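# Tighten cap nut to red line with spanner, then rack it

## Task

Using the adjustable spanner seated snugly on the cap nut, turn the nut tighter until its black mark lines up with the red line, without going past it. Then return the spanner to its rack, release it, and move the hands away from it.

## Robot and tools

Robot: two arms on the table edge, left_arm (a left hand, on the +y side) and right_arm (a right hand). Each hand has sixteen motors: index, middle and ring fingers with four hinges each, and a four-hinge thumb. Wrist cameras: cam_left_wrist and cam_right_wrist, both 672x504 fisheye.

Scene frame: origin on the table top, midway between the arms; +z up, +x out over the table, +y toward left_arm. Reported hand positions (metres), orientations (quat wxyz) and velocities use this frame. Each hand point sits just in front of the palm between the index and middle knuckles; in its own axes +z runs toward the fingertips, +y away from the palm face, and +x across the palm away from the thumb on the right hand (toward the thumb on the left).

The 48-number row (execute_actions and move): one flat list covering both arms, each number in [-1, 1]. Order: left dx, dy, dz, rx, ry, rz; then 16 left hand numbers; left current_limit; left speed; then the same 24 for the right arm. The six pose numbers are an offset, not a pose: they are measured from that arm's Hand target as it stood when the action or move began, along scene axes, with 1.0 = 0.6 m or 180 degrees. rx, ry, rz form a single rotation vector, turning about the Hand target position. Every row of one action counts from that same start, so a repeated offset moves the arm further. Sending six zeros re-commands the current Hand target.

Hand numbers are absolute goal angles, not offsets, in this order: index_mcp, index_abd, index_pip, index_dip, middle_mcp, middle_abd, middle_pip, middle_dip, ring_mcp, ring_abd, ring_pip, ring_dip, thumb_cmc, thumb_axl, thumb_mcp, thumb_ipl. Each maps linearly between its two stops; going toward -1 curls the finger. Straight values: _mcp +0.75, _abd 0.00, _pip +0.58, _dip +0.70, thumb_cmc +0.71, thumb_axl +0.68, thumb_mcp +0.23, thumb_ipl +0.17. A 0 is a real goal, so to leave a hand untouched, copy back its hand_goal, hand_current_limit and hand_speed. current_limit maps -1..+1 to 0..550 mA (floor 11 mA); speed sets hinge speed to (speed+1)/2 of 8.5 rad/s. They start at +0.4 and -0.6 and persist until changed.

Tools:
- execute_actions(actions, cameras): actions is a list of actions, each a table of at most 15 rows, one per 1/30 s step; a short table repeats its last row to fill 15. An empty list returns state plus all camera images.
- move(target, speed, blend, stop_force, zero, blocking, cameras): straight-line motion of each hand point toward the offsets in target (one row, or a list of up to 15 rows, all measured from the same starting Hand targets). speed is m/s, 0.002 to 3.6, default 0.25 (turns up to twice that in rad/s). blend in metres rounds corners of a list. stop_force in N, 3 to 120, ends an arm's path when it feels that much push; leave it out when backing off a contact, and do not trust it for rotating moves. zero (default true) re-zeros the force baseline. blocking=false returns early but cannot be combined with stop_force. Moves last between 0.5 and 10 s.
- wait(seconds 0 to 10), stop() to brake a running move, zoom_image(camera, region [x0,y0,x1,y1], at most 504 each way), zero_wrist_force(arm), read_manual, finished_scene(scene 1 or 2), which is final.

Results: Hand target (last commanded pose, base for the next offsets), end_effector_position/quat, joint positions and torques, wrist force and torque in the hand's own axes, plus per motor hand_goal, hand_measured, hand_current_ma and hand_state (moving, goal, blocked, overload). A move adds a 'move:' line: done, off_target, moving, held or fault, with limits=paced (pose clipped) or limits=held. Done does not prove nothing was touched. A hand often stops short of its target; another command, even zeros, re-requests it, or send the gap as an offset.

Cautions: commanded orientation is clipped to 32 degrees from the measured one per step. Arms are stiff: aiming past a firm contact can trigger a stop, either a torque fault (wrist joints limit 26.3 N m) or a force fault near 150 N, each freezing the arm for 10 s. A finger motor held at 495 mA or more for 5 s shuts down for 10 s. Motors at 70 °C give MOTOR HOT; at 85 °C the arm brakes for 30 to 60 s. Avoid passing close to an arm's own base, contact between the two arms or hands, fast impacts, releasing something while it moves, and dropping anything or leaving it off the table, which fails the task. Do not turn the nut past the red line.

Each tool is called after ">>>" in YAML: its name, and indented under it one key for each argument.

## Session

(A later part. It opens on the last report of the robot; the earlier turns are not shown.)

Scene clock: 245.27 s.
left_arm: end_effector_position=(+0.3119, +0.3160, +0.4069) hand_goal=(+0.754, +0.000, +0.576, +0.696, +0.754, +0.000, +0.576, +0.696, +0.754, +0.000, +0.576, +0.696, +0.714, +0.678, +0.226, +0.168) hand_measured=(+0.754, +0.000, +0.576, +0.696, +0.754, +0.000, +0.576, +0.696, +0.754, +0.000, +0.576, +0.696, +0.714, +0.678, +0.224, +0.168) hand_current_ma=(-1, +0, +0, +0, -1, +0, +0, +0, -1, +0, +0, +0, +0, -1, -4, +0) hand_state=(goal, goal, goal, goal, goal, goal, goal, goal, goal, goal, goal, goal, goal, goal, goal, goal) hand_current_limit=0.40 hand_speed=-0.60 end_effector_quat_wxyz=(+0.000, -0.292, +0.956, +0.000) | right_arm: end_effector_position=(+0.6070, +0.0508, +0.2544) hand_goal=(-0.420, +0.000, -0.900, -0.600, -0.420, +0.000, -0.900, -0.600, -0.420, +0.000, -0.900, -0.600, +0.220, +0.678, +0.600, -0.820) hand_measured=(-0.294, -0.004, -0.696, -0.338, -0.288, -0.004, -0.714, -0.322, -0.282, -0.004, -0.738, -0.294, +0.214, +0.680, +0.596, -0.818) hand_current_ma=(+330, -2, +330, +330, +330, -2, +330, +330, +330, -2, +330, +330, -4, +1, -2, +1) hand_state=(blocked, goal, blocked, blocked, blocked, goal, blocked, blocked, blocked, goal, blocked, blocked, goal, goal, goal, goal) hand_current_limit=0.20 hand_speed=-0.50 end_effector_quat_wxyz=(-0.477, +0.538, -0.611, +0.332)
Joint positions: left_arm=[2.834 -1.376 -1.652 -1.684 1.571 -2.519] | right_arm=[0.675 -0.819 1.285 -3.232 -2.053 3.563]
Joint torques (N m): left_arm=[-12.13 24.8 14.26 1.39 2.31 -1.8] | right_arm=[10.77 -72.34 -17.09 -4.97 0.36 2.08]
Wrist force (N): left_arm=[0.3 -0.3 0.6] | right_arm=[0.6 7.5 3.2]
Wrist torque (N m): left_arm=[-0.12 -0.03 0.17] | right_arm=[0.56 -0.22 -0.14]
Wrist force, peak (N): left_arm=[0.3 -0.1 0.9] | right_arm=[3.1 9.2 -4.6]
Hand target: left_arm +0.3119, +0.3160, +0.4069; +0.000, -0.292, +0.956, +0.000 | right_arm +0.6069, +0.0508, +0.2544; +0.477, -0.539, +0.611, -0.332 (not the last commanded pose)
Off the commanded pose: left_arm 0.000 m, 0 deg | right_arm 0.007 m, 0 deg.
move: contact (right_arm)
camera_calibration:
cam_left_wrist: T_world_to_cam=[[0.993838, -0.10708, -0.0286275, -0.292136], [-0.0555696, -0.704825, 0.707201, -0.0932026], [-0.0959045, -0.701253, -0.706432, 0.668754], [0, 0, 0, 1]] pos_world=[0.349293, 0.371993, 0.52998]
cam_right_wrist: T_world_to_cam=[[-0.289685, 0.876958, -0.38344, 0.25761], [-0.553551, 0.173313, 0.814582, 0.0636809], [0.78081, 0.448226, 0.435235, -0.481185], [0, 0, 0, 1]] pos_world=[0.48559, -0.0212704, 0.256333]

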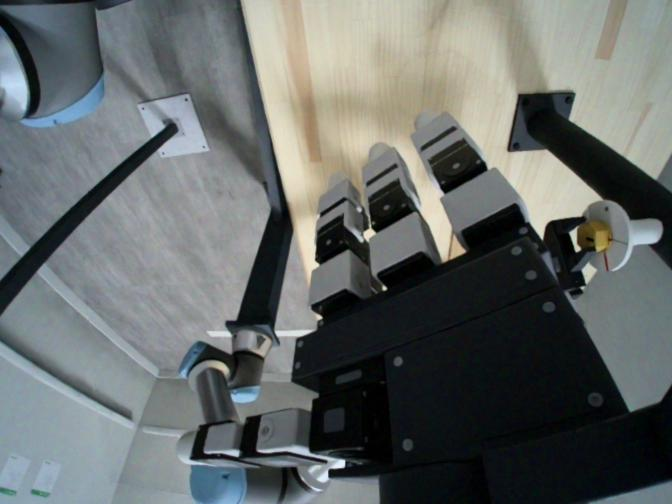

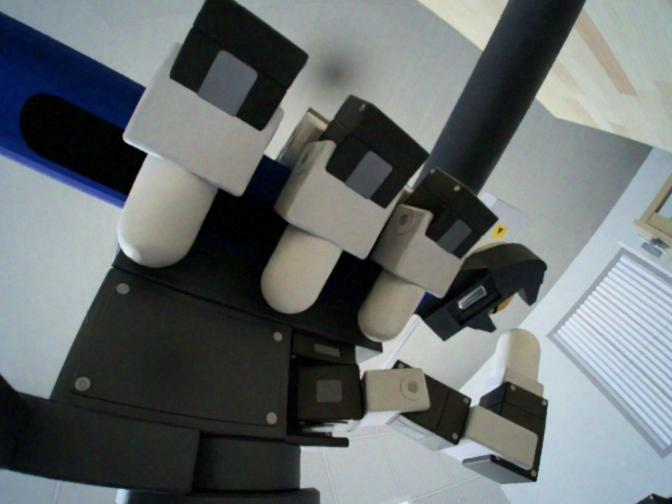

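>>> move:
  target: [0,0,0,0,0,0,0.754,0,0.576,0.696,0.754,0,0.576,0.696,0.754,0,0.576,0.696,0.714,0.678,0.226,0.168,0.4,-0.6,-0.005,-0.0007,0.0009,0,0,0,-0.42,0,-0.9,-0.6,-0.42,0,-0.9,-0.6,-0.42,0,-0.9,-0.6,0.22,0.678,0.6,-0.82,0.2,-0.5]

>>> move:
  target: [0,0,0,0,0,0,0.754,0,0.576,0.696,0.754,0,0.576,0.696,0.754,0,0.576,0.696,0.714,0.678,0.226,0.168,0.4,-0.6,0.016,0,0,0,0,0,-0.42,0,-0.9,-0.6,-0.42,0,-0.9,-0.6,-0.42,0,-0.9,-0.6,0.22,0.678,0.6,-0.82,0.2,-0.5]
  speed: 0.012
  stop_force: 8
  cameras: ["all"]

>>> zoom_image:
  camera: "cam_left_wrist"
  region: [545, 200, 635, 268]

>>> zoom_image:
  camera: "cam_right_wrist"
  region: [475, 265, 545, 335]

Scene clock: 247.27 s.
left_arm: end_effector_position=(+0.3119, +0.3160, +0.4069) hand_goal=(+0.754, +0.000, +0.576, +0.696, +0.754, +0.000, +0.576, +0.696, +0.754, +0.000, +0.576, +0.696, +0.714, +0.678, +0.226, +0.168) hand_measured=(+0.754, +0.000, +0.576, +0.696, +0.754, +0.000, +0.576, +0.696, +0.754, +0.000, +0.576, +0.696, +0.714, +0.678, +0.224, +0.168) hand_current_ma=(-1, +0, +0, +0, -1, +0, +0, +0, -1, +0, +0, +0, +0, -1, -4, +0) hand_state=(goal, goal, goal, goal, goal, goal, goal, goal, goal, goal, goal, goal, goal, goal, goal, goal) hand_current_limit=0.40 hand_speed=-0.60 end_effector_quat_wxyz=(+0.000, -0.292, +0.956, +0.000) | right_arm: end_effector_position=(+0.6040, +0.0503, +0.2549) hand_goal=(-0.420, +0.000, -0.900, -0.600, -0.420, +0.000, -0.900, -0.600, -0.420, +0.000, -0.900, -0.600, +0.220, +0.678, +0.600, -0.820) hand_measured=(-0.294, -0.004, -0.696, -0.338, -0.288, -0.004, -0.714, -0.322, -0.282, -0.004, -0.738, -0.294, +0.214, +0.680, +0.596, -0.818) hand_current_ma=(+330, -2, +330, +330, +330, -2, +330, +330, +330, -2, +330, +330, -4, +1, -2, +1) hand_state=(blocked, goal, blocked, blocked, blocked, goal, blocked, blocked, blocked, goal, blocked, blocked, goal, goal, goal, goal) hand_current_limit=0.20 hand_speed=-0.50 end_effector_quat_wxyz=(-0.477, +0.539, -0.611, +0.332)
Joint positions: left_arm=[2.834 -1.376 -1.652 -1.684 1.571 -2.519] | right_arm=[0.677 -0.824 1.294 -3.234 -2.055 3.564]
Joint torques (N m): left_arm=[-11.96 25.47 13.45 1.57 2.28 -1.73] | right_arm=[12.39 -73.73 -16.9 -6.97 -1.97 2.63]
Wrist force (N): left_arm=[0.2 -0.1 0.6] | right_arm=[0.7 7.1 3.9]
Wrist torque (N m): left_arm=[-0.08 -0.02 0.15] | right_arm=[0.52 -0.14 -0.19]
Wrist force, peak (N): left_arm=[0.1 -0.1 0.9] | right_arm=[0.3 7.9 3.3]
Hand target: left_arm +0.3119, +0.3160, +0.4069; +0.000, -0.292, +0.956, +0.000 | right_arm +0.6039, +0.0503, +0.2549; +0.477, -0.539, +0.611, -0.332
Off the commanded pose: left_arm 0.000 m, 0 deg | right_arm 0.000 m, 0 deg.
move: done

Scene clock: 248.83 s.
left_arm: end_effector_position=(+0.3119, +0.3160, +0.4069) hand_goal=(+0.754, +0.000, +0.576, +0.696, +0.754, +0.000, +0.576, +0.696, +0.754, +0.000, +0.576, +0.696, +0.714, +0.678, +0.226, +0.168) hand_measured=(+0.754, +0.000, +0.576, +0.696, +0.754, +0.000, +0.576, +0.696, +0.754, +0.000, +0.576, +0.696, +0.714, +0.678, +0.224, +0.168) hand_current_ma=(-1, +0, +0, +0, -1, +0, +0, +0, -1, +0, +0, +0, +0, -1, -4, +0) hand_state=(goal, goal, goal, goal, goal, goal, goal, goal, goal, goal, goal, goal, goal, goal, goal, goal) hand_current_limit=0.40 hand_speed=-0.60 end_effector_quat_wxyz=(+0.000, -0.292, +0.956, +0.000) | right_arm: end_effector_position=(+0.6076, +0.0504, +0.2550) hand_goal=(-0.420, +0.000, -0.900, -0.600, -0.420, +0.000, -0.900, -0.600, -0.420, +0.000, -0.900, -0.600, +0.220, +0.678, +0.600, -0.820) hand_measured=(-0.298, -0.004, -0.696, -0.338, -0.290, -0.004, -0.714, -0.322, -0.282, -0.004, -0.738, -0.294, +0.214, +0.680, +0.596, -0.818) hand_current_ma=(+330, -2, +330, +330, +330, -2, +330, +330, +330, -2, +330, +330, -4, +1, -2, +1) hand_state=(blocked, goal, blocked, blocked, blocked, goal, blocked, blocked, blocked, goal, blocked, blocked, goal, goal, goal, goal) hand_current_limit=0.20 hand_speed=-0.50 end_effector_quat_wxyz=(-0.477, +0.539, -0.610, +0.332)
Joint positions: left_arm=[2.834 -1.376 -1.652 -1.684 1.571 -2.519] | right_arm=[0.674 -0.819 1.283 -3.23 -2.051 3.562]
Joint torques (N m): left_arm=[-11.8 24.67 14.32 1.64 2.47 -1.91] | right_arm=[10.33 -72.62 -17.21 -6.63 -2.03 2.84]
Wrist force (N): left_arm=[0.1 0.0 0.5] | right_arm=[2.2 9.2 -1.6]
Wrist torque (N m): left_arm=[-0.07 0.00 0.14] | right_arm=[0.88 -0.89 -0.16]
Wrist force, peak (N): left_arm=[0.2 -0.1 0.8] | right_arm=[4.5 9.8 -6.9]
Hand target: left_arm +0.3119, +0.3160, +0.4069; +0.000, -0.292, +0.956, +0.000 | right_arm +0.6076, +0.0504, +0.2550; +0.477, -0.539, +0.610, -0.332 (not the last commanded pose)
Off the commanded pose: left_arm 0.000 m, 0 deg | right_arm 0.006 m, 0 deg.
move: contact (right_arm)
camera_calibration:
cam_left_wrist: T_world_to_cam=[[0.993838, -0.10708, -0.0286275, -0.292136], [-0.0555696, -0.704825, 0.707201, -0.0932026], [-0.0959045, -0.701253, -0.706432, 0.668754], [0, 0, 0, 1]] pos_world=[0.349293, 0.371993, 0.52998]
cam_right_wrist: T_world_to_cam=[[-0.289809, 0.876917, -0.383442, 0.258454], [-0.553591, 0.173227, 0.814573, 0.0636687], [0.780736, 0.448341, 0.43525, -0.481778], [0, 0, 0, 1]] pos_world=[0.48629, -0.0216708, 0.256933]

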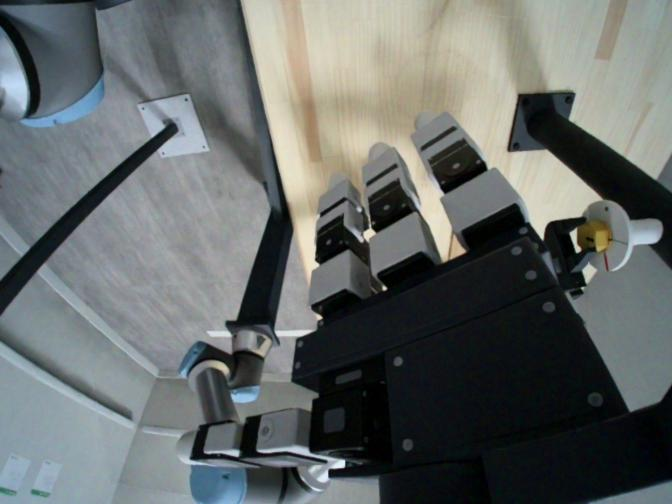

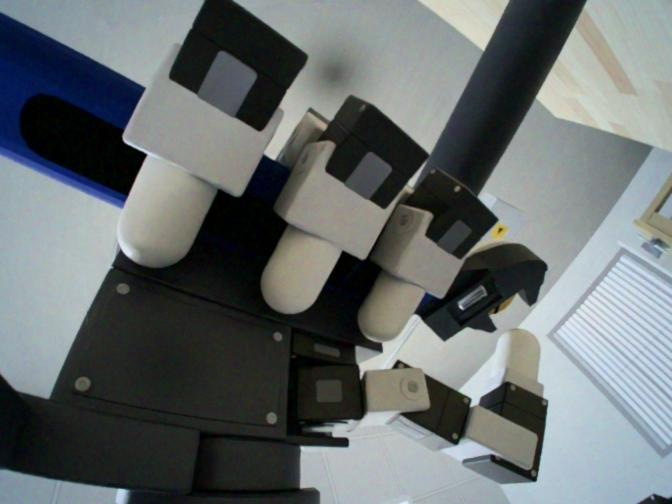

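Scaled by 5.600 from the camera's 672x504 image, which has a finer 960x720 frame.

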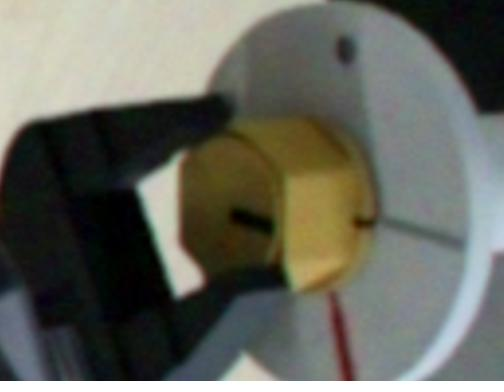

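Scaled by 7.200 from the camera's 672x504 image, which has a finer 960x720 frame.

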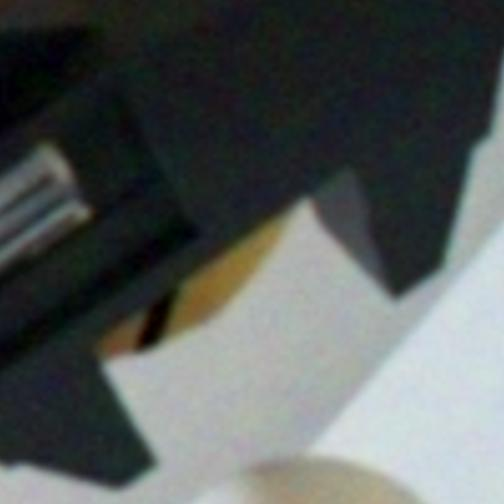

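>>> move:
  target: [0,0,0,0,0,0,0.754,0,0.576,0.696,0.754,0,0.576,0.696,0.754,0,0.576,0.696,0.714,0.678,0.226,0.168,0.4,-0.6,-0.01,0,0,0,0,0,-0.42,0,-0.9,-0.6,-0.42,0,-0.9,-0.6,-0.42,0,-0.9,-0.6,0.22,0.678,0.6,-0.82,0.2,-0.5]
  cameras: ["all"]

>>> zoom_image:
  camera: "cam_right_wrist"
  region: [475, 265, 545, 335]

>>> zoom_image:
  camera: "cam_left_wrist"
  region: [545, 200, 635, 268]

Scene clock: 252.97 s.
left_arm: end_effector_position=(+0.3119, +0.3160, +0.4069) hand_goal=(+0.754, +0.000, +0.576, +0.696, +0.754, +0.000, +0.576, +0.696, +0.754, +0.000, +0.576, +0.696, +0.714, +0.678, +0.226, +0.168) hand_measured=(+0.754, +0.000, +0.576, +0.696, +0.754, +0.000, +0.576, +0.696, +0.754, +0.000, +0.576, +0.696, +0.714, +0.678, +0.224, +0.168) hand_current_ma=(-1, +0, +0, +0, -1, +0, +0, +0, -1, +0, +0, +0, +0, -1, -4, +0) hand_state=(goal, goal, goal, goal, goal, goal, goal, goal, goal, goal, goal, goal, goal, goal, goal, goal) hand_current_limit=0.40 hand_speed=-0.60 end_effector_quat_wxyz=(+0.000, -0.292, +0.956, +0.000) | right_arm: end_effector_position=(+0.6017, +0.0504, +0.2550) hand_goal=(-0.420, +0.000, -0.900, -0.600, -0.420, +0.000, -0.900, -0.600, -0.420, +0.000, -0.900, -0.600, +0.220, +0.678, +0.600, -0.820) hand_measured=(-0.298, -0.004, -0.696, -0.338, -0.290, -0.004, -0.714, -0.322, -0.282, -0.004, -0.738, -0.294, +0.214, +0.680, +0.596, -0.818) hand_current_ma=(+330, -2, +330, +330, +330, -2, +330, +330, +330, -2, +330, +330, -4, +1, -2, +1) hand_state=(blocked, goal, blocked, blocked, blocked, goal, blocked, blocked, blocked, goal, blocked, blocked, goal, goal, goal, goal) hand_current_limit=0.20 hand_speed=-0.50 end_effector_quat_wxyz=(-0.477, +0.539, -0.610, +0.332)
Joint positions: left_arm=[2.834 -1.376 -1.652 -1.684 1.571 -2.519] | right_arm=[0.679 -0.828 1.3 -3.237 -2.056 3.564]
Joint torques (N m): left_arm=[-11.74 24.97 14.22 1.9 2.24 -1.9] | right_arm=[12.3 -74.01 -16.92 -6.84 -2.1 2.56]
Wrist force (N): left_arm=[0.0 0.0 0.7] | right_arm=[0.3 7.1 4.0]
Wrist torque (N m): left_arm=[-0.08 0.01 0.14] | right_arm=[0.51 -0.09 -0.23]
Wrist force, peak (N): left_arm=[0.1 0.4 0.8] | right_arm=[2.7 9.5 -0.8]
Hand target: left_arm +0.3119, +0.3160, +0.4069; +0.000, -0.292, +0.956, +0.000 | right_arm +0.6016, +0.0504, +0.2550; +0.477, -0.539, +0.610, -0.332
Off the commanded pose: left_arm 0.000 m, 0 deg | right_arm 0.000 m, 0 deg.
move: done
camera_calibration:
cam_left_wrist: T_world_to_cam=[[0.993838, -0.10708, -0.0286275, -0.292136], [-0.0555696, -0.704825, 0.707201, -0.0932026], [-0.0959045, -0.701253, -0.706432, 0.668754], [0, 0, 0, 1]] pos_world=[0.349293, 0.371993, 0.52998]
cam_right_wrist: T_world_to_cam=[[-0.289857, 0.876932, -0.38337, 0.25672], [-0.553565, 0.17315, 0.814607, 0.0603249], [0.780736, 0.44834, 0.43525, -0.477094], [0, 0, 0, 1]] pos_world=[0.48029, -0.021671, 0.256933]

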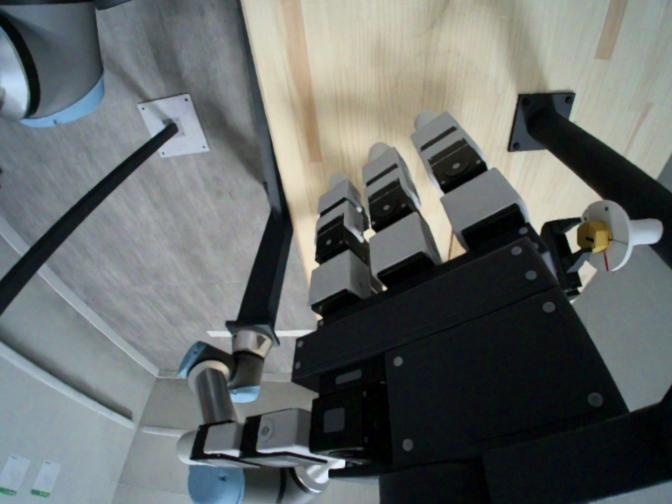

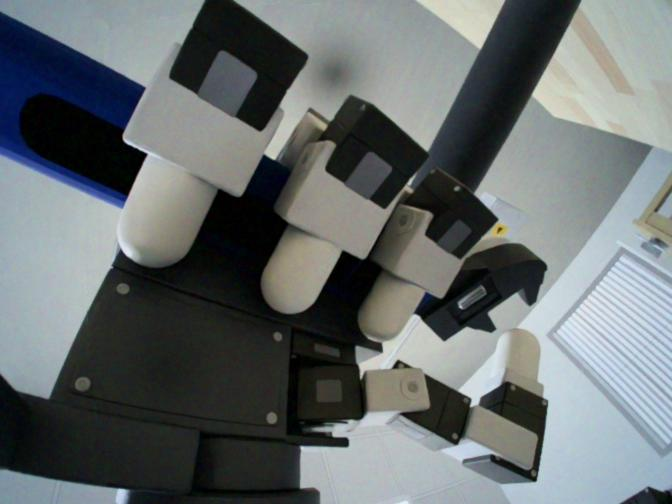

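Scaled by 7.200 from the camera's 672x504 image, which has a finer 960x720 frame.

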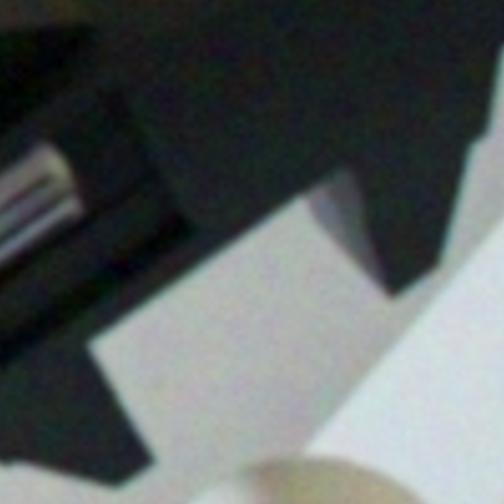

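Scaled by 5.600 from the camera's 672x504 image, which has a finer 960x720 frame.

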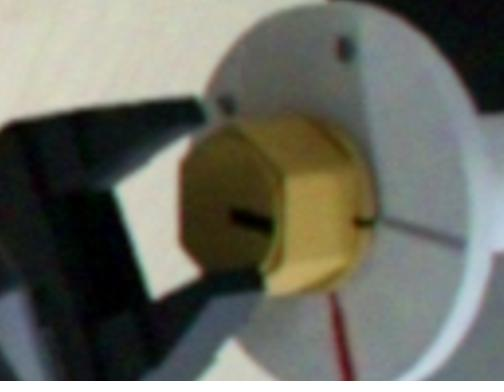

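>>> execute_actions:
  actions:
    - [[0,0,0,0,0,0,0.754,0,0.576,0.696,0.754,0,0.576,0.696,0.754,0,0.576,0.696,0.714,0.678,0.226,0.168,0.4,-0.6,0,0,0,0,0,0,-0.42,0,-0.9,-0.6,-0.42,0,-0.9,-0.6,-0.42,0,-0.9,-0.6,0.4,0.678,0.35,-0.57,0.2,-0.5]]
    - [[0,0,0,0,0,0,0.754,0,0.576,0.696,0.754,0,0.576,0.696,0.754,0,0.576,0.696,0.714,0.678,0.226,0.168,0.4,-0.6,0,0,0,0,0,0,-0.42,0,-0.9,-0.6,-0.42,0,-0.9,-0.6,-0.42,0,-0.9,-0.6,0.4,0.678,0.17,-0.57,0.2,-0.65]]
    - [[0,0,0,0,0,0,0.754,0,0.576,0.696,0.754,0,0.576,0.696,0.754,0,0.576,0.696,0.714,0.678,0.226,0.168,0.4,-0.6,0,0,0,0,0,0,-0.42,0,-0.9,-0.6,-0.42,0,-0.9,-0.6,-0.42,0,-0.9,-0.6,0.22,0.678,0.19,-0.84,0.2,-0.76]]
    - [[0,0,0,0,0,0,0.754,0,0.576,0.696,0.754,0,0.576,0.696,0.754,0,0.576,0.696,0.714,0.678,0.226,0.168,0.4,-0.6,0,0,0,0,0,0,-0.42,0,-0.9,-0.6,-0.42,0,-0.9,-0.6,-0.42,0,-0.9,-0.6,0.22,0.678,0.45,-0.82,0.2,-0.4],[0,0,0,0,0,0,0.754,0,0.576,0.696,0.754,0,0.576,0.696,0.754,0,0.576,0.696,0.714,0.678,0.226,0.168,0.4,-0.6,0,0,0,0,0,0,-0.42,0,-0.9,-0.6,-0.42,0,-0.9,-0.6,-0.42,0,-0.9,-0.6,0.22,0.678,0.45,-0.82,0.2,-0.4],[0,0,0,0,0,0,0.754,0,0.576,0.696,0.754,0,0.576,0.696,0.754,0,0.576,0.696,0.714,0.678,0.226,0.168,0.4,-0.6,0,0,0,0,0,0,-0.42,0,-0.9,-0.6,-0.42,0,-0.9,-0.6,-0.42,0,-0.9,-0.6,0.22,0.678,0.45,-0.82,0.2,-0.4],[0,0,0,0,0,0,0.754,0,0.576,0.696,0.754,0,0.576,0.696,0.754,0,0.576,0.696,0.714,0.678,0.226,0.168,0.4,-0.6,0,0,0,0,0,0,-0.42,0,-0.9,-0.6,-0.42,0,-0.9,-0.6,-0.42,0,-0.9,-0.6,0.4,0.678,0.35,-0.57,0.2,-0.4]]
    - [[0,0,0,0,0,0,0.754,0,0.576,0.696,0.754,0,0.576,0.696,0.754,0,0.576,0.696,0.714,0.678,0.226,0.168,0.4,-0.6,0,0,0,0,0,0,-0.42,0,-0.9,-0.6,-0.42,0,-0.9,-0.6,-0.42,0,-0.9,-0.6,0.4,0.678,0.17,-0.57,0.2,-0.65]]
    - [[0,0,0,0,0,0,0.754,0,0.576,0.696,0.754,0,0.576,0.696,0.754,0,0.576,0.696,0.714,0.678,0.226,0.168,0.4,-0.6,0,0,0,0,0,0,-0.42,0,-0.9,-0.6,-0.42,0,-0.9,-0.6,-0.42,0,-0.9,-0.6,0.22,0.678,0.19,-0.84,0.2,-0.76]]
    - [[0,0,0,0,0,0,0.754,0,0.576,0.696,0.754,0,0.576,0.696,0.754,0,0.576,0.696,0.714,0.678,0.226,0.168,0.4,-0.6,0,0,0,0,0,0,-0.42,0,-0.9,-0.6,-0.42,0,-0.9,-0.6,-0.42,0,-0.9,-0.6,0.22,0.678,0.45,-0.82,0.2,-0.4],[0,0,0,0,0,0,0.754,0,0.576,0.696,0.754,0,0.576,0.696,0.754,0,0.576,0.696,0.714,0.678,0.226,0.168,0.4,-0.6,0,0,0,0,0,0,-0.42,0,-0.9,-0.6,-0.42,0,-0.9,-0.6,-0.42,0,-0.9,-0.6,0.22,0.678,0.45,-0.82,0.2,-0.4],[0,0,0,0,0,0,0.754,0,0.576,0.696,0.754,0,0.576,0.696,0.754,0,0.576,0.696,0.714,0.678,0.226,0.168,0.4,-0.6,0,0,0,0,0,0,-0.42,0,-0.9,-0.6,-0.42,0,-0.9,-0.6,-0.42,0,-0.9,-0.6,0.22,0.678,0.45,-0.82,0.2,-0.4],[0,0,0,0,0,0,0.754,0,0.576,0.696,0.754,0,0.576,0.696,0.754,0,0.576,0.696,0.714,0.678,0.226,0.168,0.4,-0.6,0,0,0,0,0,0,-0.42,0,-0.9,-0.6,-0.42,0,-0.9,-0.6,-0.42,0,-0.9,-0.6,0.4,0.678,0.35,-0.57,0.2,-0.4]]
    - [[0,0,0,0,0,0,0.754,0,0.576,0.696,0.754,0,0.576,0.696,0.754,0,0.576,0.696,0.714,0.678,0.226,0.168,0.4,-0.6,0,0,0,0,0,0,-0.42,0,-0.9,-0.6,-0.42,0,-0.9,-0.6,-0.42,0,-0.9,-0.6,0.4,0.678,0.17,-0.57,0.2,-0.65]]
    - [[0,0,0,0,0,0,0.754,0,0.576,0.696,0.754,0,0.576,0.696,0.754,0,0.576,0.696,0.714,0.678,0.226,0.168,0.4,-0.6,0,0,0,0,0,0,-0.42,0,-0.9,-0.6,-0.42,0,-0.9,-0.6,-0.42,0,-0.9,-0.6,0.22,0.678,0.19,-0.84,0.2,-0.76]]
    - [[0,0,0,0,0,0,0.754,0,0.576,0.696,0.754,0,0.576,0.696,0.754,0,0.576,0.696,0.714,0.678,0.226,0.168,0.4,-0.6,0,0,0,0,0,0,-0.42,0,-0.9,-0.6,-0.42,0,-0.9,-0.6,-0.42,0,-0.9,-0.6,0.22,0.678,0.45,-0.82,0.2,-0.4],[0,0,0,0,0,0,0.754,0,0.576,0.696,0.754,0,0.576,0.696,0.754,0,0.576,0.696,0.714,0.678,0.226,0.168,0.4,-0.6,0,0,0,0,0,0,-0.42,0,-0.9,-0.6,-0.42,0,-0.9,-0.6,-0.42,0,-0.9,-0.6,0.22,0.678,0.45,-0.82,0.2,-0.4],[0,0,0,0,0,0,0.754,0,0.576,0.696,0.754,0,0.576,0.696,0.754,0,0.576,0.696,0.714,0.678,0.226,0.168,0.4,-0.6,0,0,0,0,0,0,-0.42,0,-0.9,-0.6,-0.42,0,-0.9,-0.6,-0.42,0,-0.9,-0.6,0.22,0.678,0.45,-0.82,0.2,-0.4],[0,0,0,0,0,0,0.754,0,0.576,0.696,0.754,0,0.576,0.696,0.754,0,0.576,0.696,0.714,0.678,0.226,0.168,0.4,-0.6,0,0,0,0,0,0,-0.42,0,-0.9,-0.6,-0.42,0,-0.9,-0.6,-0.42,0,-0.9,-0.6,0.4,0.678,0.35,-0.57,0.2,-0.4]]
    - [[0,0,0,0,0,0,0.754,0,0.576,0.696,0.754,0,0.576,0.696,0.754,0,0.576,0.696,0.714,0.678,0.226,0.168,0.4,-0.6,0,0,0,0,0,0,-0.42,0,-0.9,-0.6,-0.42,0,-0.9,-0.6,-0.42,0,-0.9,-0.6,0.4,0.678,0.17,-0.57,0.2,-0.65]]
    - [[0,0,0,0,0,0,0.754,0,0.576,0.696,0.754,0,0.576,0.696,0.754,0,0.576,0.696,0.714,0.678,0.226,0.168,0.4,-0.6,0,0,0,0,0,0,-0.42,0,-0.9,-0.6,-0.42,0,-0.9,-0.6,-0.42,0,-0.9,-0.6,0.22,0.678,0.19,-0.84,0.2,-0.76]]
    - [[0,0,0,0,0,0,0.754,0,0.576,0.696,0.754,0,0.576,0.696,0.754,0,0.576,0.696,0.714,0.678,0.226,0.168,0.4,-0.6,0,0,0,0,0,0,-0.42,0,-0.9,-0.6,-0.42,0,-0.9,-0.6,-0.42,0,-0.9,-0.6,0.22,0.678,0.6,-0.82,0.2,-0.5]]
  cameras: ["cam_right_wrist"]

>>> zoom_image:
  camera: "cam_right_wrist"
  region: [475, 265, 545, 335]

Scene clock: 263.40 s.
left_arm: end_effector_position=(+0.3119, +0.3160, +0.4069) hand_goal=(+0.754, +0.000, +0.576, +0.696, +0.754, +0.000, +0.576, +0.696, +0.754, +0.000, +0.576, +0.696, +0.714, +0.678, +0.226, +0.168) hand_measured=(+0.754, +0.000, +0.576, +0.696, +0.754, +0.000, +0.576, +0.696, +0.754, +0.000, +0.576, +0.696, +0.714, +0.678, +0.224, +0.168) hand_current_ma=(-1, +0, +0, +0, -1, +0, +0, +0, -1, +0, +0, +0, +0, -1, -4, +0) hand_state=(goal, goal, goal, goal, goal, goal, goal, goal, goal, goal, goal, goal, goal, goal, goal, goal) hand_current_limit=0.40 hand_speed=-0.60 end_effector_quat_wxyz=(+0.000, -0.292, +0.956, +0.000) | right_arm: end_effector_position=(+0.6016, +0.0504, +0.2550) hand_goal=(-0.420, +0.000, -0.900, -0.600, -0.420, +0.000, -0.900, -0.600, -0.420, +0.000, -0.900, -0.600, +0.220, +0.678, +0.600, -0.820) hand_measured=(-0.296, -0.004, -0.696, -0.340, -0.290, -0.004, -0.714, -0.322, -0.282, -0.004, -0.738, -0.294, +0.214, +0.680, +0.596, -0.818) hand_current_ma=(+330, -2, +330, +330, +330, -2, +330, +330, +330, -2, +330, +330, -3, +1, -3, +1) hand_state=(blocked, goal, blocked, blocked, blocked, goal, blocked, blocked, blocked, goal, blocked, blocked, goal, goal, goal, goal) hand_current_limit=0.20 hand_speed=-0.50 end_effector_quat_wxyz=(-0.477, +0.539, -0.610, +0.332)
Joint positions: left_arm=[2.834 -1.376 -1.652 -1.684 1.571 -2.519] | right_arm=[0.679 -0.828 1.3 -3.237 -2.056 3.564]
Joint torques (N m): left_arm=[-11.13 24.77 14.91 2.13 2.44 -1.91] | right_arm=[8.16 -68.82 -23.51 -6.02 -0.24 2.27]
Wrist force (N): left_arm=[0.0 0.0 0.6] | right_arm=[0.8 6.9 4.1]
Wrist torque (N m): left_arm=[-0.07 0.01 0.13] | right_arm=[0.48 -0.16 -0.18]
Wrist force, peak (N): left_arm=[-0.2 0.0 1.0] | right_arm=[0.6 7.4 4.2]
Hand target: left_arm +0.3119, +0.3160, +0.4069; +0.000, -0.292, +0.956, +0.000 | right_arm +0.6016, +0.0504, +0.2550; +0.477, -0.539, +0.610, -0.332
Off the commanded pose: left_arm 0.000 m, 0 deg | right_arm 0.000 m, 0 deg.
camera_calibration:
cam_right_wrist: T_world_to_cam=[[-0.289857, 0.876932, -0.38337, 0.25672], [-0.553565, 0.17315, 0.814607, 0.0603249], [0.780736, 0.44834, 0.43525, -0.477094], [0, 0, 0, 1]] pos_world=[0.48029, -0.021671, 0.256933]
Images, in order (width x height): cam_right_wrist 672x504.

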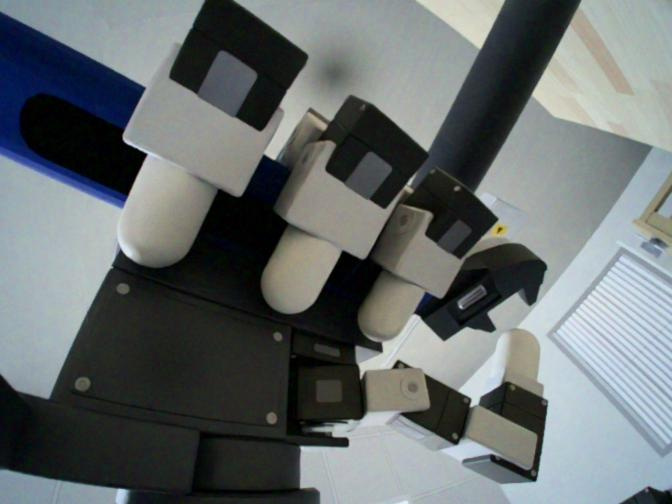

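Scaled by 7.200 from the camera's 672x504 image, which has a finer 960x720 frame.

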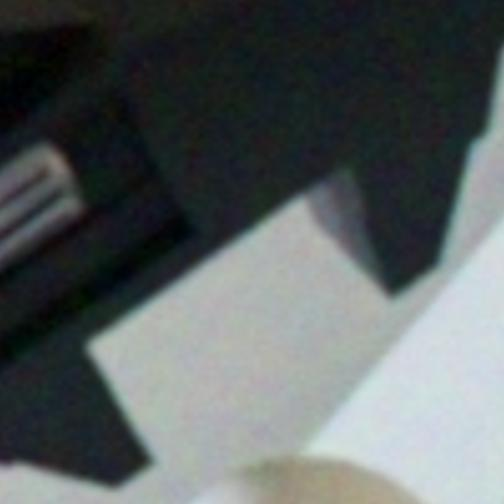

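>>> move:
  target:
    - [0,0,0,0,0,0,0.754,0,0.576,0.696,0.754,0,0.576,0.696,0.754,0,0.576,0.696,0.714,0.678,0.226,0.168,0.4,-0.6,0,0,0,0,0,0,-0.42,0,-0.9,-0.6,-0.42,0,-0.9,-0.6,-0.42,0,-0.9,-0.6,0.4,0.678,0.35,-0.57,0.2,-0.5]
    - [0,0,0,0,0,0,0.754,0,0.576,0.696,0.754,0,0.576,0.696,0.754,0,0.576,0.696,0.714,0.678,0.226,0.168,0.4,-0.6,0,0,0,0,0,0,-0.42,0,-0.9,-0.6,-0.42,0,-0.9,-0.6,-0.42,0,-0.9,-0.6,0.4,0.678,0.17,-0.57,0.2,-0.7]
  cameras: ["cam_right_wrist"]

>>> zoom_image:
  camera: "cam_right_wrist"
  region: [395, 235, 555, 355]

>>> move:
  target: [0,0,0,0,0,0,0.754,0,0.576,0.696,0.754,0,0.576,0.696,0.754,0,0.576,0.696,0.714,0.678,0.226,0.168,0.4,-0.6,0,0,0,0,0,0,-0.42,0,-0.9,-0.6,-0.42,0,-0.9,-0.6,-0.42,0,-0.9,-0.6,0.22,0.678,0.19,-0.84,0.2,-0.8]
  cameras: ["cam_right_wrist"]

>>> zoom_image:
  camera: "cam_right_wrist"
  region: [395, 235, 555, 355]

Scene clock: 265.10 s.
left_arm: end_effector_position=(+0.3119, +0.3160, +0.4069) hand_goal=(+0.754, +0.000, +0.576, +0.696, +0.754, +0.000, +0.576, +0.696, +0.754, +0.000, +0.576, +0.696, +0.714, +0.678, +0.226, +0.168) hand_measured=(+0.754, +0.000, +0.576, +0.696, +0.754, +0.000, +0.576, +0.696, +0.754, +0.000, +0.576, +0.696, +0.714, +0.678, +0.224, +0.168) hand_current_ma=(-1, +0, +0, +0, -1, +0, +0, +0, -1, +0, +0, +0, +0, -1, -4, +0) hand_state=(goal, goal, goal, goal, goal, goal, goal, goal, goal, goal, goal, goal, goal, goal, goal, goal) hand_current_limit=0.40 hand_speed=-0.60 end_effector_quat_wxyz=(+0.000, -0.292, +0.956, +0.000) | right_arm: end_effector_position=(+0.6016, +0.0504, +0.2550) hand_goal=(-0.420, +0.000, -0.900, -0.600, -0.420, +0.000, -0.900, -0.600, -0.420, +0.000, -0.900, -0.600, +0.400, +0.678, +0.170, -0.570) hand_measured=(-0.296, -0.004, -0.696, -0.340, -0.290, -0.004, -0.714, -0.322, -0.282, -0.004, -0.738, -0.294, +0.380, +0.680, +0.266, -0.562) hand_current_ma=(+330, -2, +330, +330, +330, -2, +330, +330, +330, -2, +330, +330, -22, +1, +330, +9) hand_state=(blocked, goal, blocked, blocked, blocked, goal, blocked, blocked, blocked, goal, blocked, blocked, blocked, goal, blocked, goal) hand_current_limit=0.20 hand_speed=-0.70 end_effector_quat_wxyz=(-0.477, +0.539, -0.610, +0.332)
Joint positions: left_arm=[2.834 -1.376 -1.652 -1.684 1.571 -2.519] | right_arm=[0.679 -0.828 1.3 -3.237 -2.056 3.564]
Joint torques (N m): left_arm=[-11 25.39 14.48 2.04 2.35 -1.89] | right_arm=[6.86 -67.6 -25.38 -5.76 -0.38 2.24]
Wrist force (N): left_arm=[0.1 -0.2 0.6] | right_arm=[0.5 7.1 4.1]
Wrist torque (N m): left_arm=[-0.11 -0.01 0.14] | right_arm=[0.48 -0.12 -0.21]
Wrist force, peak (N): left_arm=[0.5 -0.2 0.8] | right_arm=[0.3 7.3 4.3]
Hand target: left_arm +0.3119, +0.3160, +0.4069; +0.000, -0.292, +0.956, +0.000 | right_arm +0.6016, +0.0504, +0.2550; +0.477, -0.539, +0.610, -0.332
Off the commanded pose: left_arm 0.000 m, 0 deg | right_arm 0.000 m, 0 deg.
move: done
camera_calibration:
cam_right_wrist: T_world_to_cam=[[-0.289857, 0.876932, -0.38337, 0.25672], [-0.553565, 0.17315, 0.814607, 0.0603249], [0.780736, 0.44834, 0.43525, -0.477094], [0, 0, 0, 1]] pos_world=[0.48029, -0.021671, 0.256933]
Images, in order (width x height): cam_right_wrist 672x504.

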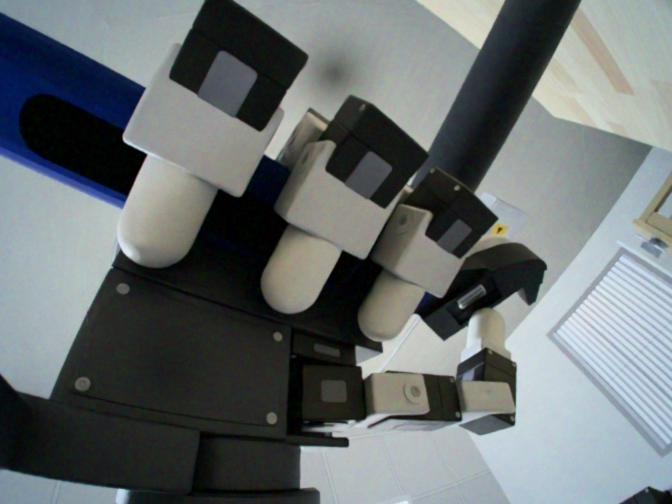

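Scaled by 3.150 from the camera's 672x504 image, which has a finer 960x720 frame.

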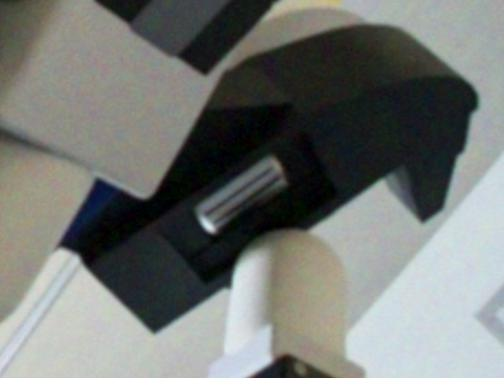

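Scene clock: 265.60 s.
left_arm: end_effector_position=(+0.3119, +0.3160, +0.4069) hand_goal=(+0.754, +0.000, +0.576, +0.696, +0.754, +0.000, +0.576, +0.696, +0.754, +0.000, +0.576, +0.696, +0.714, +0.678, +0.226, +0.168) hand_measured=(+0.754, +0.000, +0.576, +0.696, +0.754, +0.000, +0.576, +0.696, +0.754, +0.000, +0.576, +0.696, +0.714, +0.678, +0.224, +0.168) hand_current_ma=(-1, +0, +0, +0, -1, +0, +0, +0, -1, +0, +0, +0, +0, -1, -4, +0) hand_state=(goal, goal, goal, goal, goal, goal, goal, goal, goal, goal, goal, goal, goal, goal, goal, goal) hand_current_limit=0.40 hand_speed=-0.60 end_effector_quat_wxyz=(+0.000, -0.292, +0.956, +0.000) | right_arm: end_effector_position=(+0.6016, +0.0504, +0.2550) hand_goal=(-0.420, +0.000, -0.900, -0.600, -0.420, +0.000, -0.900, -0.600, -0.420, +0.000, -0.900, -0.600, +0.220, +0.678, +0.190, -0.840) hand_measured=(-0.296, -0.004, -0.696, -0.340, -0.290, -0.004, -0.714, -0.322, -0.282, -0.004, -0.738, -0.294, +0.310, +0.698, +0.250, -0.604) hand_current_ma=(+330, -2, +330, +330, +330, -2, +330, +330, +330, -2, +330, +330, +222, +26, +170, +330) hand_state=(blocked, goal, blocked, blocked, blocked, goal, blocked, blocked, blocked, goal, blocked, blocked, blocked, goal, blocked, blocked) hand_current_limit=0.20 hand_speed=-0.80 end_effector_quat_wxyz=(-0.477, +0.539, -0.610, +0.332)
Joint positions: left_arm=[2.834 -1.376 -1.652 -1.684 1.571 -2.519] | right_arm=[0.679 -0.828 1.3 -3.237 -2.056 3.564]
Joint torques (N m): left_arm=[-12.62 24.81 14.05 2.18 2.23 -1.83] | right_arm=[5.94 -67.4 -26.14 -5.8 -0.32 2.21]
Wrist force (N): left_arm=[0.0 -0.1 0.5] | right_arm=[0.3 6.9 3.8]
Wrist torque (N m): left_arm=[-0.08 0.00 0.13] | right_arm=[0.47 -0.08 -0.23]
Wrist force, peak (N): left_arm=[0.1 -0.1 0.8] | right_arm=[0.8 7.6 4.1]
Hand target: left_arm +0.3119, +0.3160, +0.4069; +0.000, -0.292, +0.956, +0.000 | right_arm +0.6016, +0.0504, +0.2550; +0.477, -0.539, +0.610, -0.332
Off the commanded pose: left_arm 0.000 m, 0 deg | right_arm 0.000 m, 0 deg.
move: done
camera_calibration:
cam_right_wrist: T_world_to_cam=[[-0.289857, 0.876932, -0.38337, 0.25672], [-0.553565, 0.17315, 0.814607, 0.0603249], [0.780736, 0.44834, 0.43525, -0.477094], [0, 0, 0, 1]] pos_world=[0.48029, -0.021671, 0.256933]
Images, in order (width x height): cam_right_wrist 672x504.

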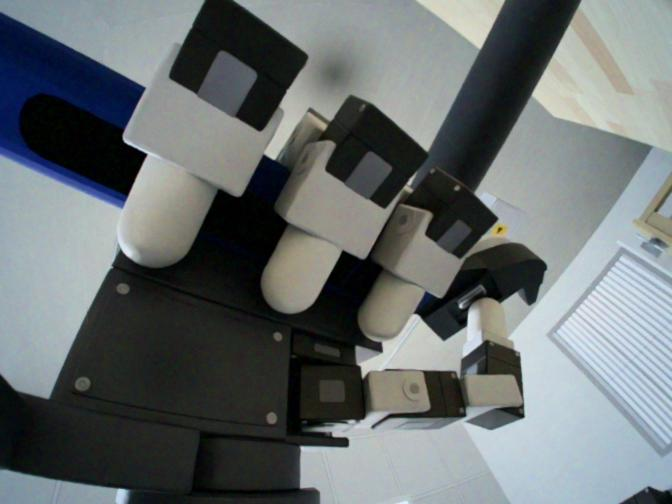

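Scaled by 3.150 from the camera's 672x504 image, which has a finer 960x720 frame.

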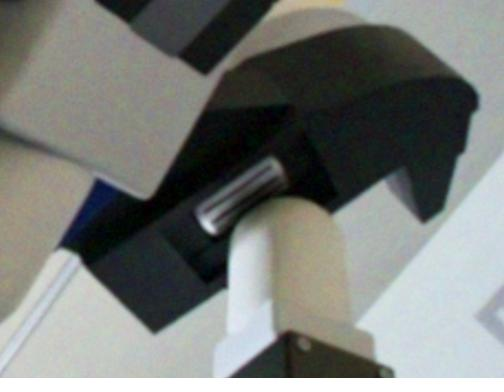

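>>> move:
  target:
    - [0,0,0,0,0,0,0.754,0,0.576,0.696,0.754,0,0.576,0.696,0.754,0,0.576,0.696,0.714,0.678,0.226,0.168,0.4,-0.6,-0.005,-0.0442,-0.0235,0,0,0,-0.42,0,-0.9,-0.6,-0.42,0,-0.9,-0.6,-0.42,0,-0.9,-0.6,0.22,0.678,0.6,-0.82,0.2,-0.5]
    - [0,0,0,0,0,0,0.754,0,0.576,0.696,0.754,0,0.576,0.696,0.754,0,0.576,0.696,0.714,0.678,0.226,0.168,0.4,-0.6,0.0225,-0.0517,-0.0275,0,0,0,-0.42,0,-0.9,-0.6,-0.42,0,-0.9,-0.6,-0.42,0,-0.9,-0.6,0.22,0.678,0.6,-0.82,0.2,-0.5]
  speed: 0.06
  blend: [0.002, 0]
  cameras: ["all"]

>>> zoom_image:
  camera: "cam_right_wrist"
  region: [445, 225, 555, 335]

>>> zoom_image:
  camera: "cam_left_wrist"
  region: [545, 200, 635, 268]

Scene clock: 268.20 s.
left_arm: end_effector_position=(+0.3119, +0.3160, +0.4069) hand_goal=(+0.754, +0.000, +0.576, +0.696, +0.754, +0.000, +0.576, +0.696, +0.754, +0.000, +0.576, +0.696, +0.714, +0.678, +0.226, +0.168) hand_measured=(+0.754, +0.000, +0.576, +0.696, +0.754, +0.000, +0.576, +0.696, +0.754, +0.000, +0.576, +0.696, +0.714, +0.678, +0.224, +0.168) hand_current_ma=(-1, +0, +0, +0, -1, +0, +0, +0, -1, +0, +0, +0, +0, -1, -4, +0) hand_state=(goal, goal, goal, goal, goal, goal, goal, goal, goal, goal, goal, goal, goal, goal, goal, goal) hand_current_limit=0.40 hand_speed=-0.60 end_effector_quat_wxyz=(+0.000, -0.292, +0.956, +0.000) | right_arm: end_effector_position=(+0.6150, +0.0194, +0.2385) hand_goal=(-0.420, +0.000, -0.900, -0.600, -0.420, +0.000, -0.900, -0.600, -0.420, +0.000, -0.900, -0.600, +0.220, +0.678, +0.600, -0.820) hand_measured=(-0.296, -0.004, -0.696, -0.340, -0.290, -0.004, -0.714, -0.322, -0.282, -0.004, -0.738, -0.294, +0.214, +0.680, +0.596, -0.818) hand_current_ma=(+330, -2, +330, +330, +330, -2, +330, +330, +330, -2, +330, +330, -3, +1, -3, +1) hand_state=(blocked, goal, blocked, blocked, blocked, goal, blocked, blocked, blocked, goal, blocked, blocked, goal, goal, goal, goal) hand_current_limit=0.20 hand_speed=-0.50 end_effector_quat_wxyz=(-0.477, +0.539, -0.610, +0.332)
Joint positions: left_arm=[2.834 -1.376 -1.652 -1.684 1.571 -2.519] | right_arm=[0.63 -0.835 1.362 -3.301 -2.01 3.544]
Joint torques (N m): left_arm=[-12.13 25.25 14.26 2.08 2.29 -1.76] | right_arm=[-13.96 -47.6 -33.97 -1.59 1.22 -2.29]
Wrist force (N): left_arm=[0.0 -0.3 0.5] | right_arm=[0.5 7.1 3.9]
Wrist torque (N m): left_arm=[-0.11 0.01 0.14] | right_arm=[0.48 -0.11 -0.01]
Wrist force, peak (N): left_arm=[0.4 0.2 0.7] | right_arm=[0.9 8.0 3.5]
Hand target: left_arm +0.3119, +0.3160, +0.4069; +0.000, -0.292, +0.956, +0.000 | right_arm +0.6151, +0.0194, +0.2385; +0.477, -0.539, +0.610, -0.332
Off the commanded pose: left_arm 0.000 m, 0 deg | right_arm 0.000 m, 0 deg.
move: done
camera_calibration:
cam_left_wrist: T_world_to_cam=[[0.993838, -0.10708, -0.0286275, -0.292136], [-0.0555696, -0.704825, 0.707201, -0.0932026], [-0.0959045, -0.701253, -0.706432, 0.668754], [0, 0, 0, 1]] pos_world=[0.349293, 0.371993, 0.52998]
cam_right_wrist: T_world_to_cam=[[-0.289857, 0.876932, -0.38337, 0.281434], [-0.553565, 0.17315, 0.814607, 0.086496], [0.780736, 0.44834, 0.43525, -0.466398], [0, 0, 0, 1]] pos_world=[0.49359, -0.052671, 0.240433]

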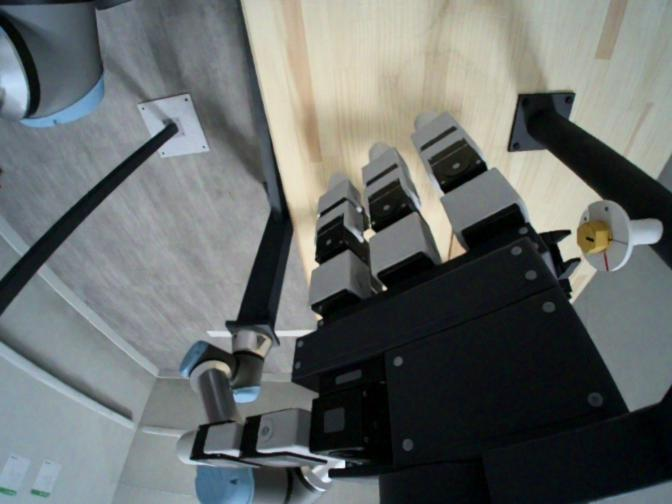

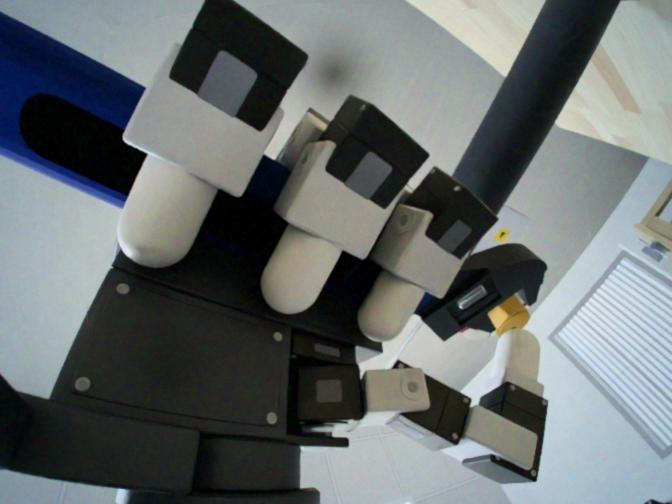

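Scaled by 4.582 from the camera's 672x504 image, which has a finer 960x720 frame.

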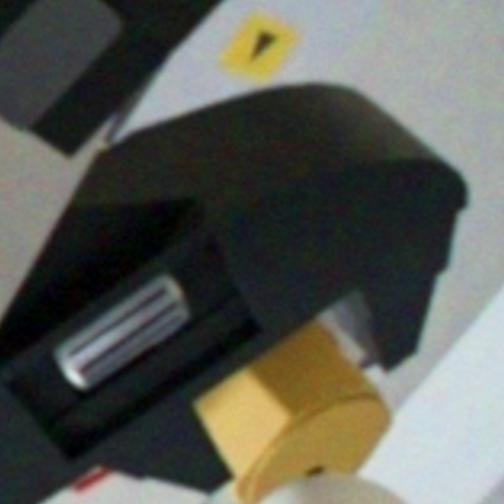

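Scaled by 5.600 from the camera's 672x504 image, which has a finer 960x720 frame.

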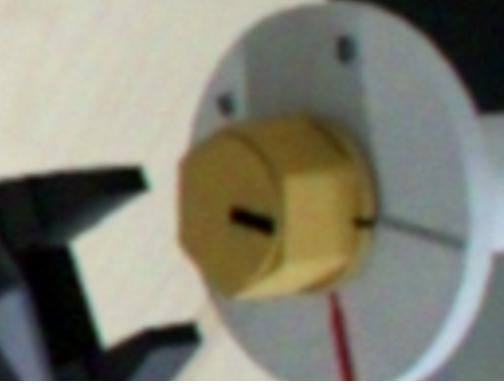

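>>> zoom_image:
  camera: "cam_left_wrist"
  region: [545, 210, 615, 268]

>>> zoom_image:
  camera: "cam_right_wrist"
  region: [480, 280, 540, 340]

Scaled by 7.200 from the camera's 672x504 image, which has a finer 960x720 frame.

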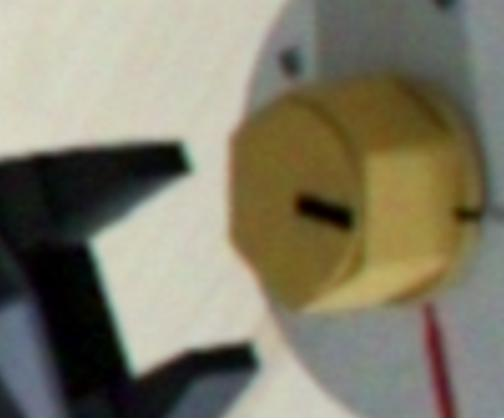

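Scaled by 8.400 from the camera's 672x504 image, which has a finer 960x720 frame.

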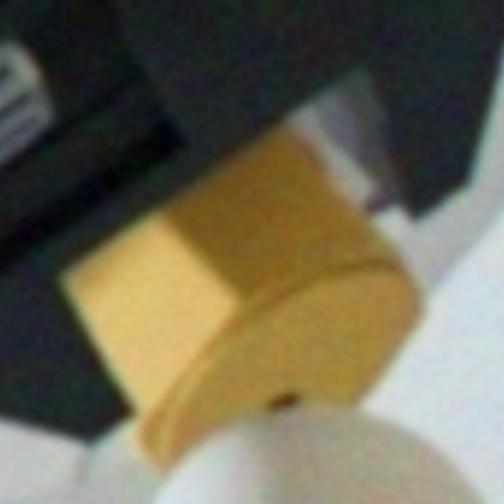

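>>> move:
  target:
    - [0,0,0,0,0,0,0.754,0,0.576,0.696,0.754,0,0.576,0.696,0.754,0,0.576,0.696,0.714,0.678,0.226,0.168,0.4,-0.6,0.0083,-0.0006,0.0012,0,0,0,-0.42,0,-0.9,-0.6,-0.42,0,-0.9,-0.6,-0.42,0,-0.9,-0.6,0.22,0.678,0.6,-0.82,0.2,-0.5]
    - [0,0,0,0,0,0,0.754,0,0.576,0.696,0.754,0,0.576,0.696,0.754,0,0.576,0.696,0.714,0.678,0.226,0.168,0.4,-0.6,0.0083,0.0502,0.0282,0,0,0,-0.42,0,-0.9,-0.6,-0.42,0,-0.9,-0.6,-0.42,0,-0.9,-0.6,0.22,0.678,0.6,-0.82,0.2,-0.5]
  speed: 0.02
  stop_force: 7
  cameras: ["all"]

>>> zoom_image:
  camera: "cam_right_wrist"
  region: [475, 265, 545, 335]

>>> zoom_image:
  camera: "cam_left_wrist"
  region: [545, 210, 615, 268]

Scene clock: 275.40 s.
left_arm: end_effector_position=(+0.3119, +0.3160, +0.4069) hand_goal=(+0.754, +0.000, +0.576, +0.696, +0.754, +0.000, +0.576, +0.696, +0.754, +0.000, +0.576, +0.696, +0.714, +0.678, +0.226, +0.168) hand_measured=(+0.754, +0.000, +0.576, +0.696, +0.754, +0.000, +0.576, +0.696, +0.754, +0.000, +0.576, +0.696, +0.714, +0.678, +0.224, +0.168) hand_current_ma=(-1, +0, +0, +0, -1, +0, +0, +0, -1, +0, +0, +0, +0, -1, -4, +0) hand_state=(goal, goal, goal, goal, goal, goal, goal, goal, goal, goal, goal, goal, goal, goal, goal, goal) hand_current_limit=0.40 hand_speed=-0.60 end_effector_quat_wxyz=(+0.000, -0.292, +0.956, +0.000) | right_arm: end_effector_position=(+0.6201, +0.0323, +0.2463) hand_goal=(-0.420, +0.000, -0.900, -0.600, -0.420, +0.000, -0.900, -0.600, -0.420, +0.000, -0.900, -0.600, +0.220, +0.678, +0.600, -0.820) hand_measured=(-0.296, -0.006, -0.696, -0.340, -0.290, -0.004, -0.714, -0.322, -0.282, -0.004, -0.738, -0.294, +0.214, +0.680, +0.596, -0.818) hand_current_ma=(+330, -2, +330, +330, +330, -2, +330, +330, +330, -2, +330, +330, -3, +1, -3, +1) hand_state=(blocked, goal, blocked, blocked, blocked, goal, blocked, blocked, blocked, goal, blocked, blocked, goal, goal, goal, goal) hand_current_limit=0.20 hand_speed=-0.50 end_effector_quat_wxyz=(-0.477, +0.539, -0.610, +0.332)
Joint positions: left_arm=[2.834 -1.376 -1.652 -1.684 1.571 -2.519] | right_arm=[0.642 -0.817 1.306 -3.261 -2.021 3.549]
Joint torques (N m): left_arm=[-10.92 25.19 15.36 2.51 2.1 -1.62] | right_arm=[-13.14 -77.59 -18.28 -8.25 1.31 -1.35]
Wrist force (N): left_arm=[0.1 -0.1 0.8] | right_arm=[2.8 12.3 4.9]
Wrist torque (N m): left_arm=[-0.11 0.00 0.15] | right_arm=[0.75 -0.06 -0.72]
Wrist force, peak (N): left_arm=[0.2 0.1 0.9] | right_arm=[5.8 15.4 6.2]
Hand target: left_arm +0.3119, +0.3160, +0.4069; +0.000, -0.292, +0.956, +0.000 | right_arm +0.6201, +0.0323, +0.2463; +0.477, -0.539, +0.610, -0.332 (not the last commanded pose)
Off the commanded pose: left_arm 0.000 m, 0 deg | right_arm 0.019 m, 0 deg.
move: contact (right_arm); path passed 1 of 2 targets
camera_calibration:
cam_left_wrist: T_world_to_cam=[[0.993838, -0.10708, -0.0286275, -0.292136], [-0.0555696, -0.704825, 0.707201, -0.0932026], [-0.0959045, -0.701253, -0.706432, 0.668754], [0, 0, 0, 1]] pos_world=[0.349293, 0.371993, 0.52998]
cam_right_wrist: T_world_to_cam=[[-0.289897, 0.87689, -0.383436, 0.274538], [-0.553697, 0.173115, 0.814525, 0.0807992], [0.780628, 0.448436, 0.435346, -0.479569], [0, 0, 0, 1]] pos_world=[0.49869, -0.0396712, 0.248233]

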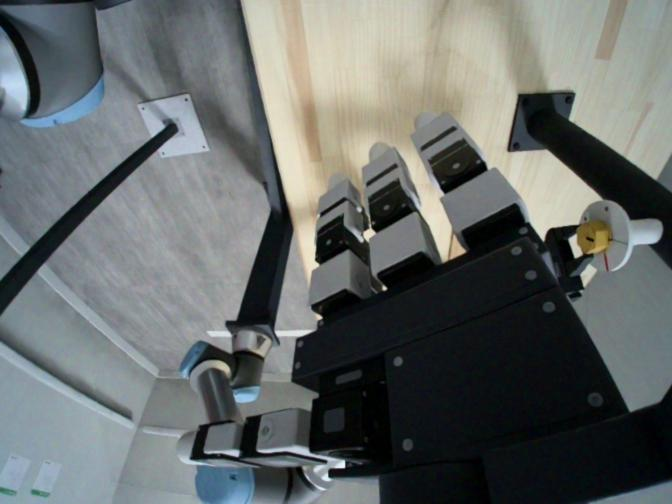

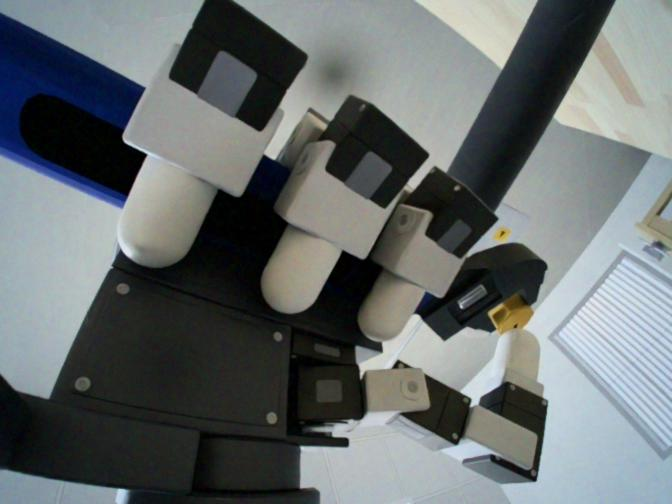

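Scaled by 7.200 from the camera's 672x504 image, which has a finer 960x720 frame.

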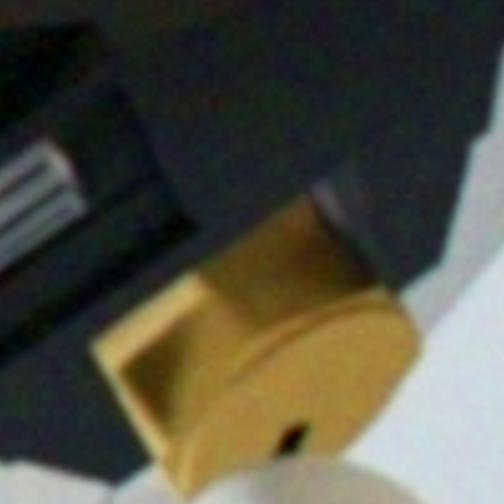

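Scaled by 7.200 from the camera's 672x504 image, which has a finer 960x720 frame.

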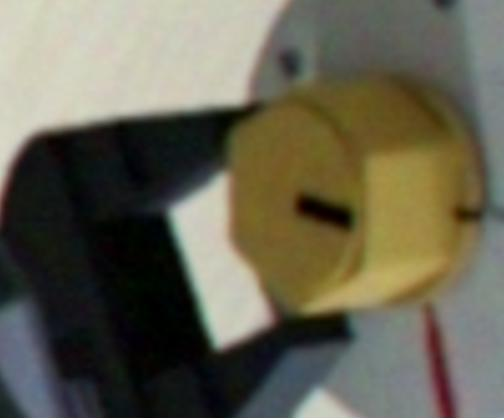

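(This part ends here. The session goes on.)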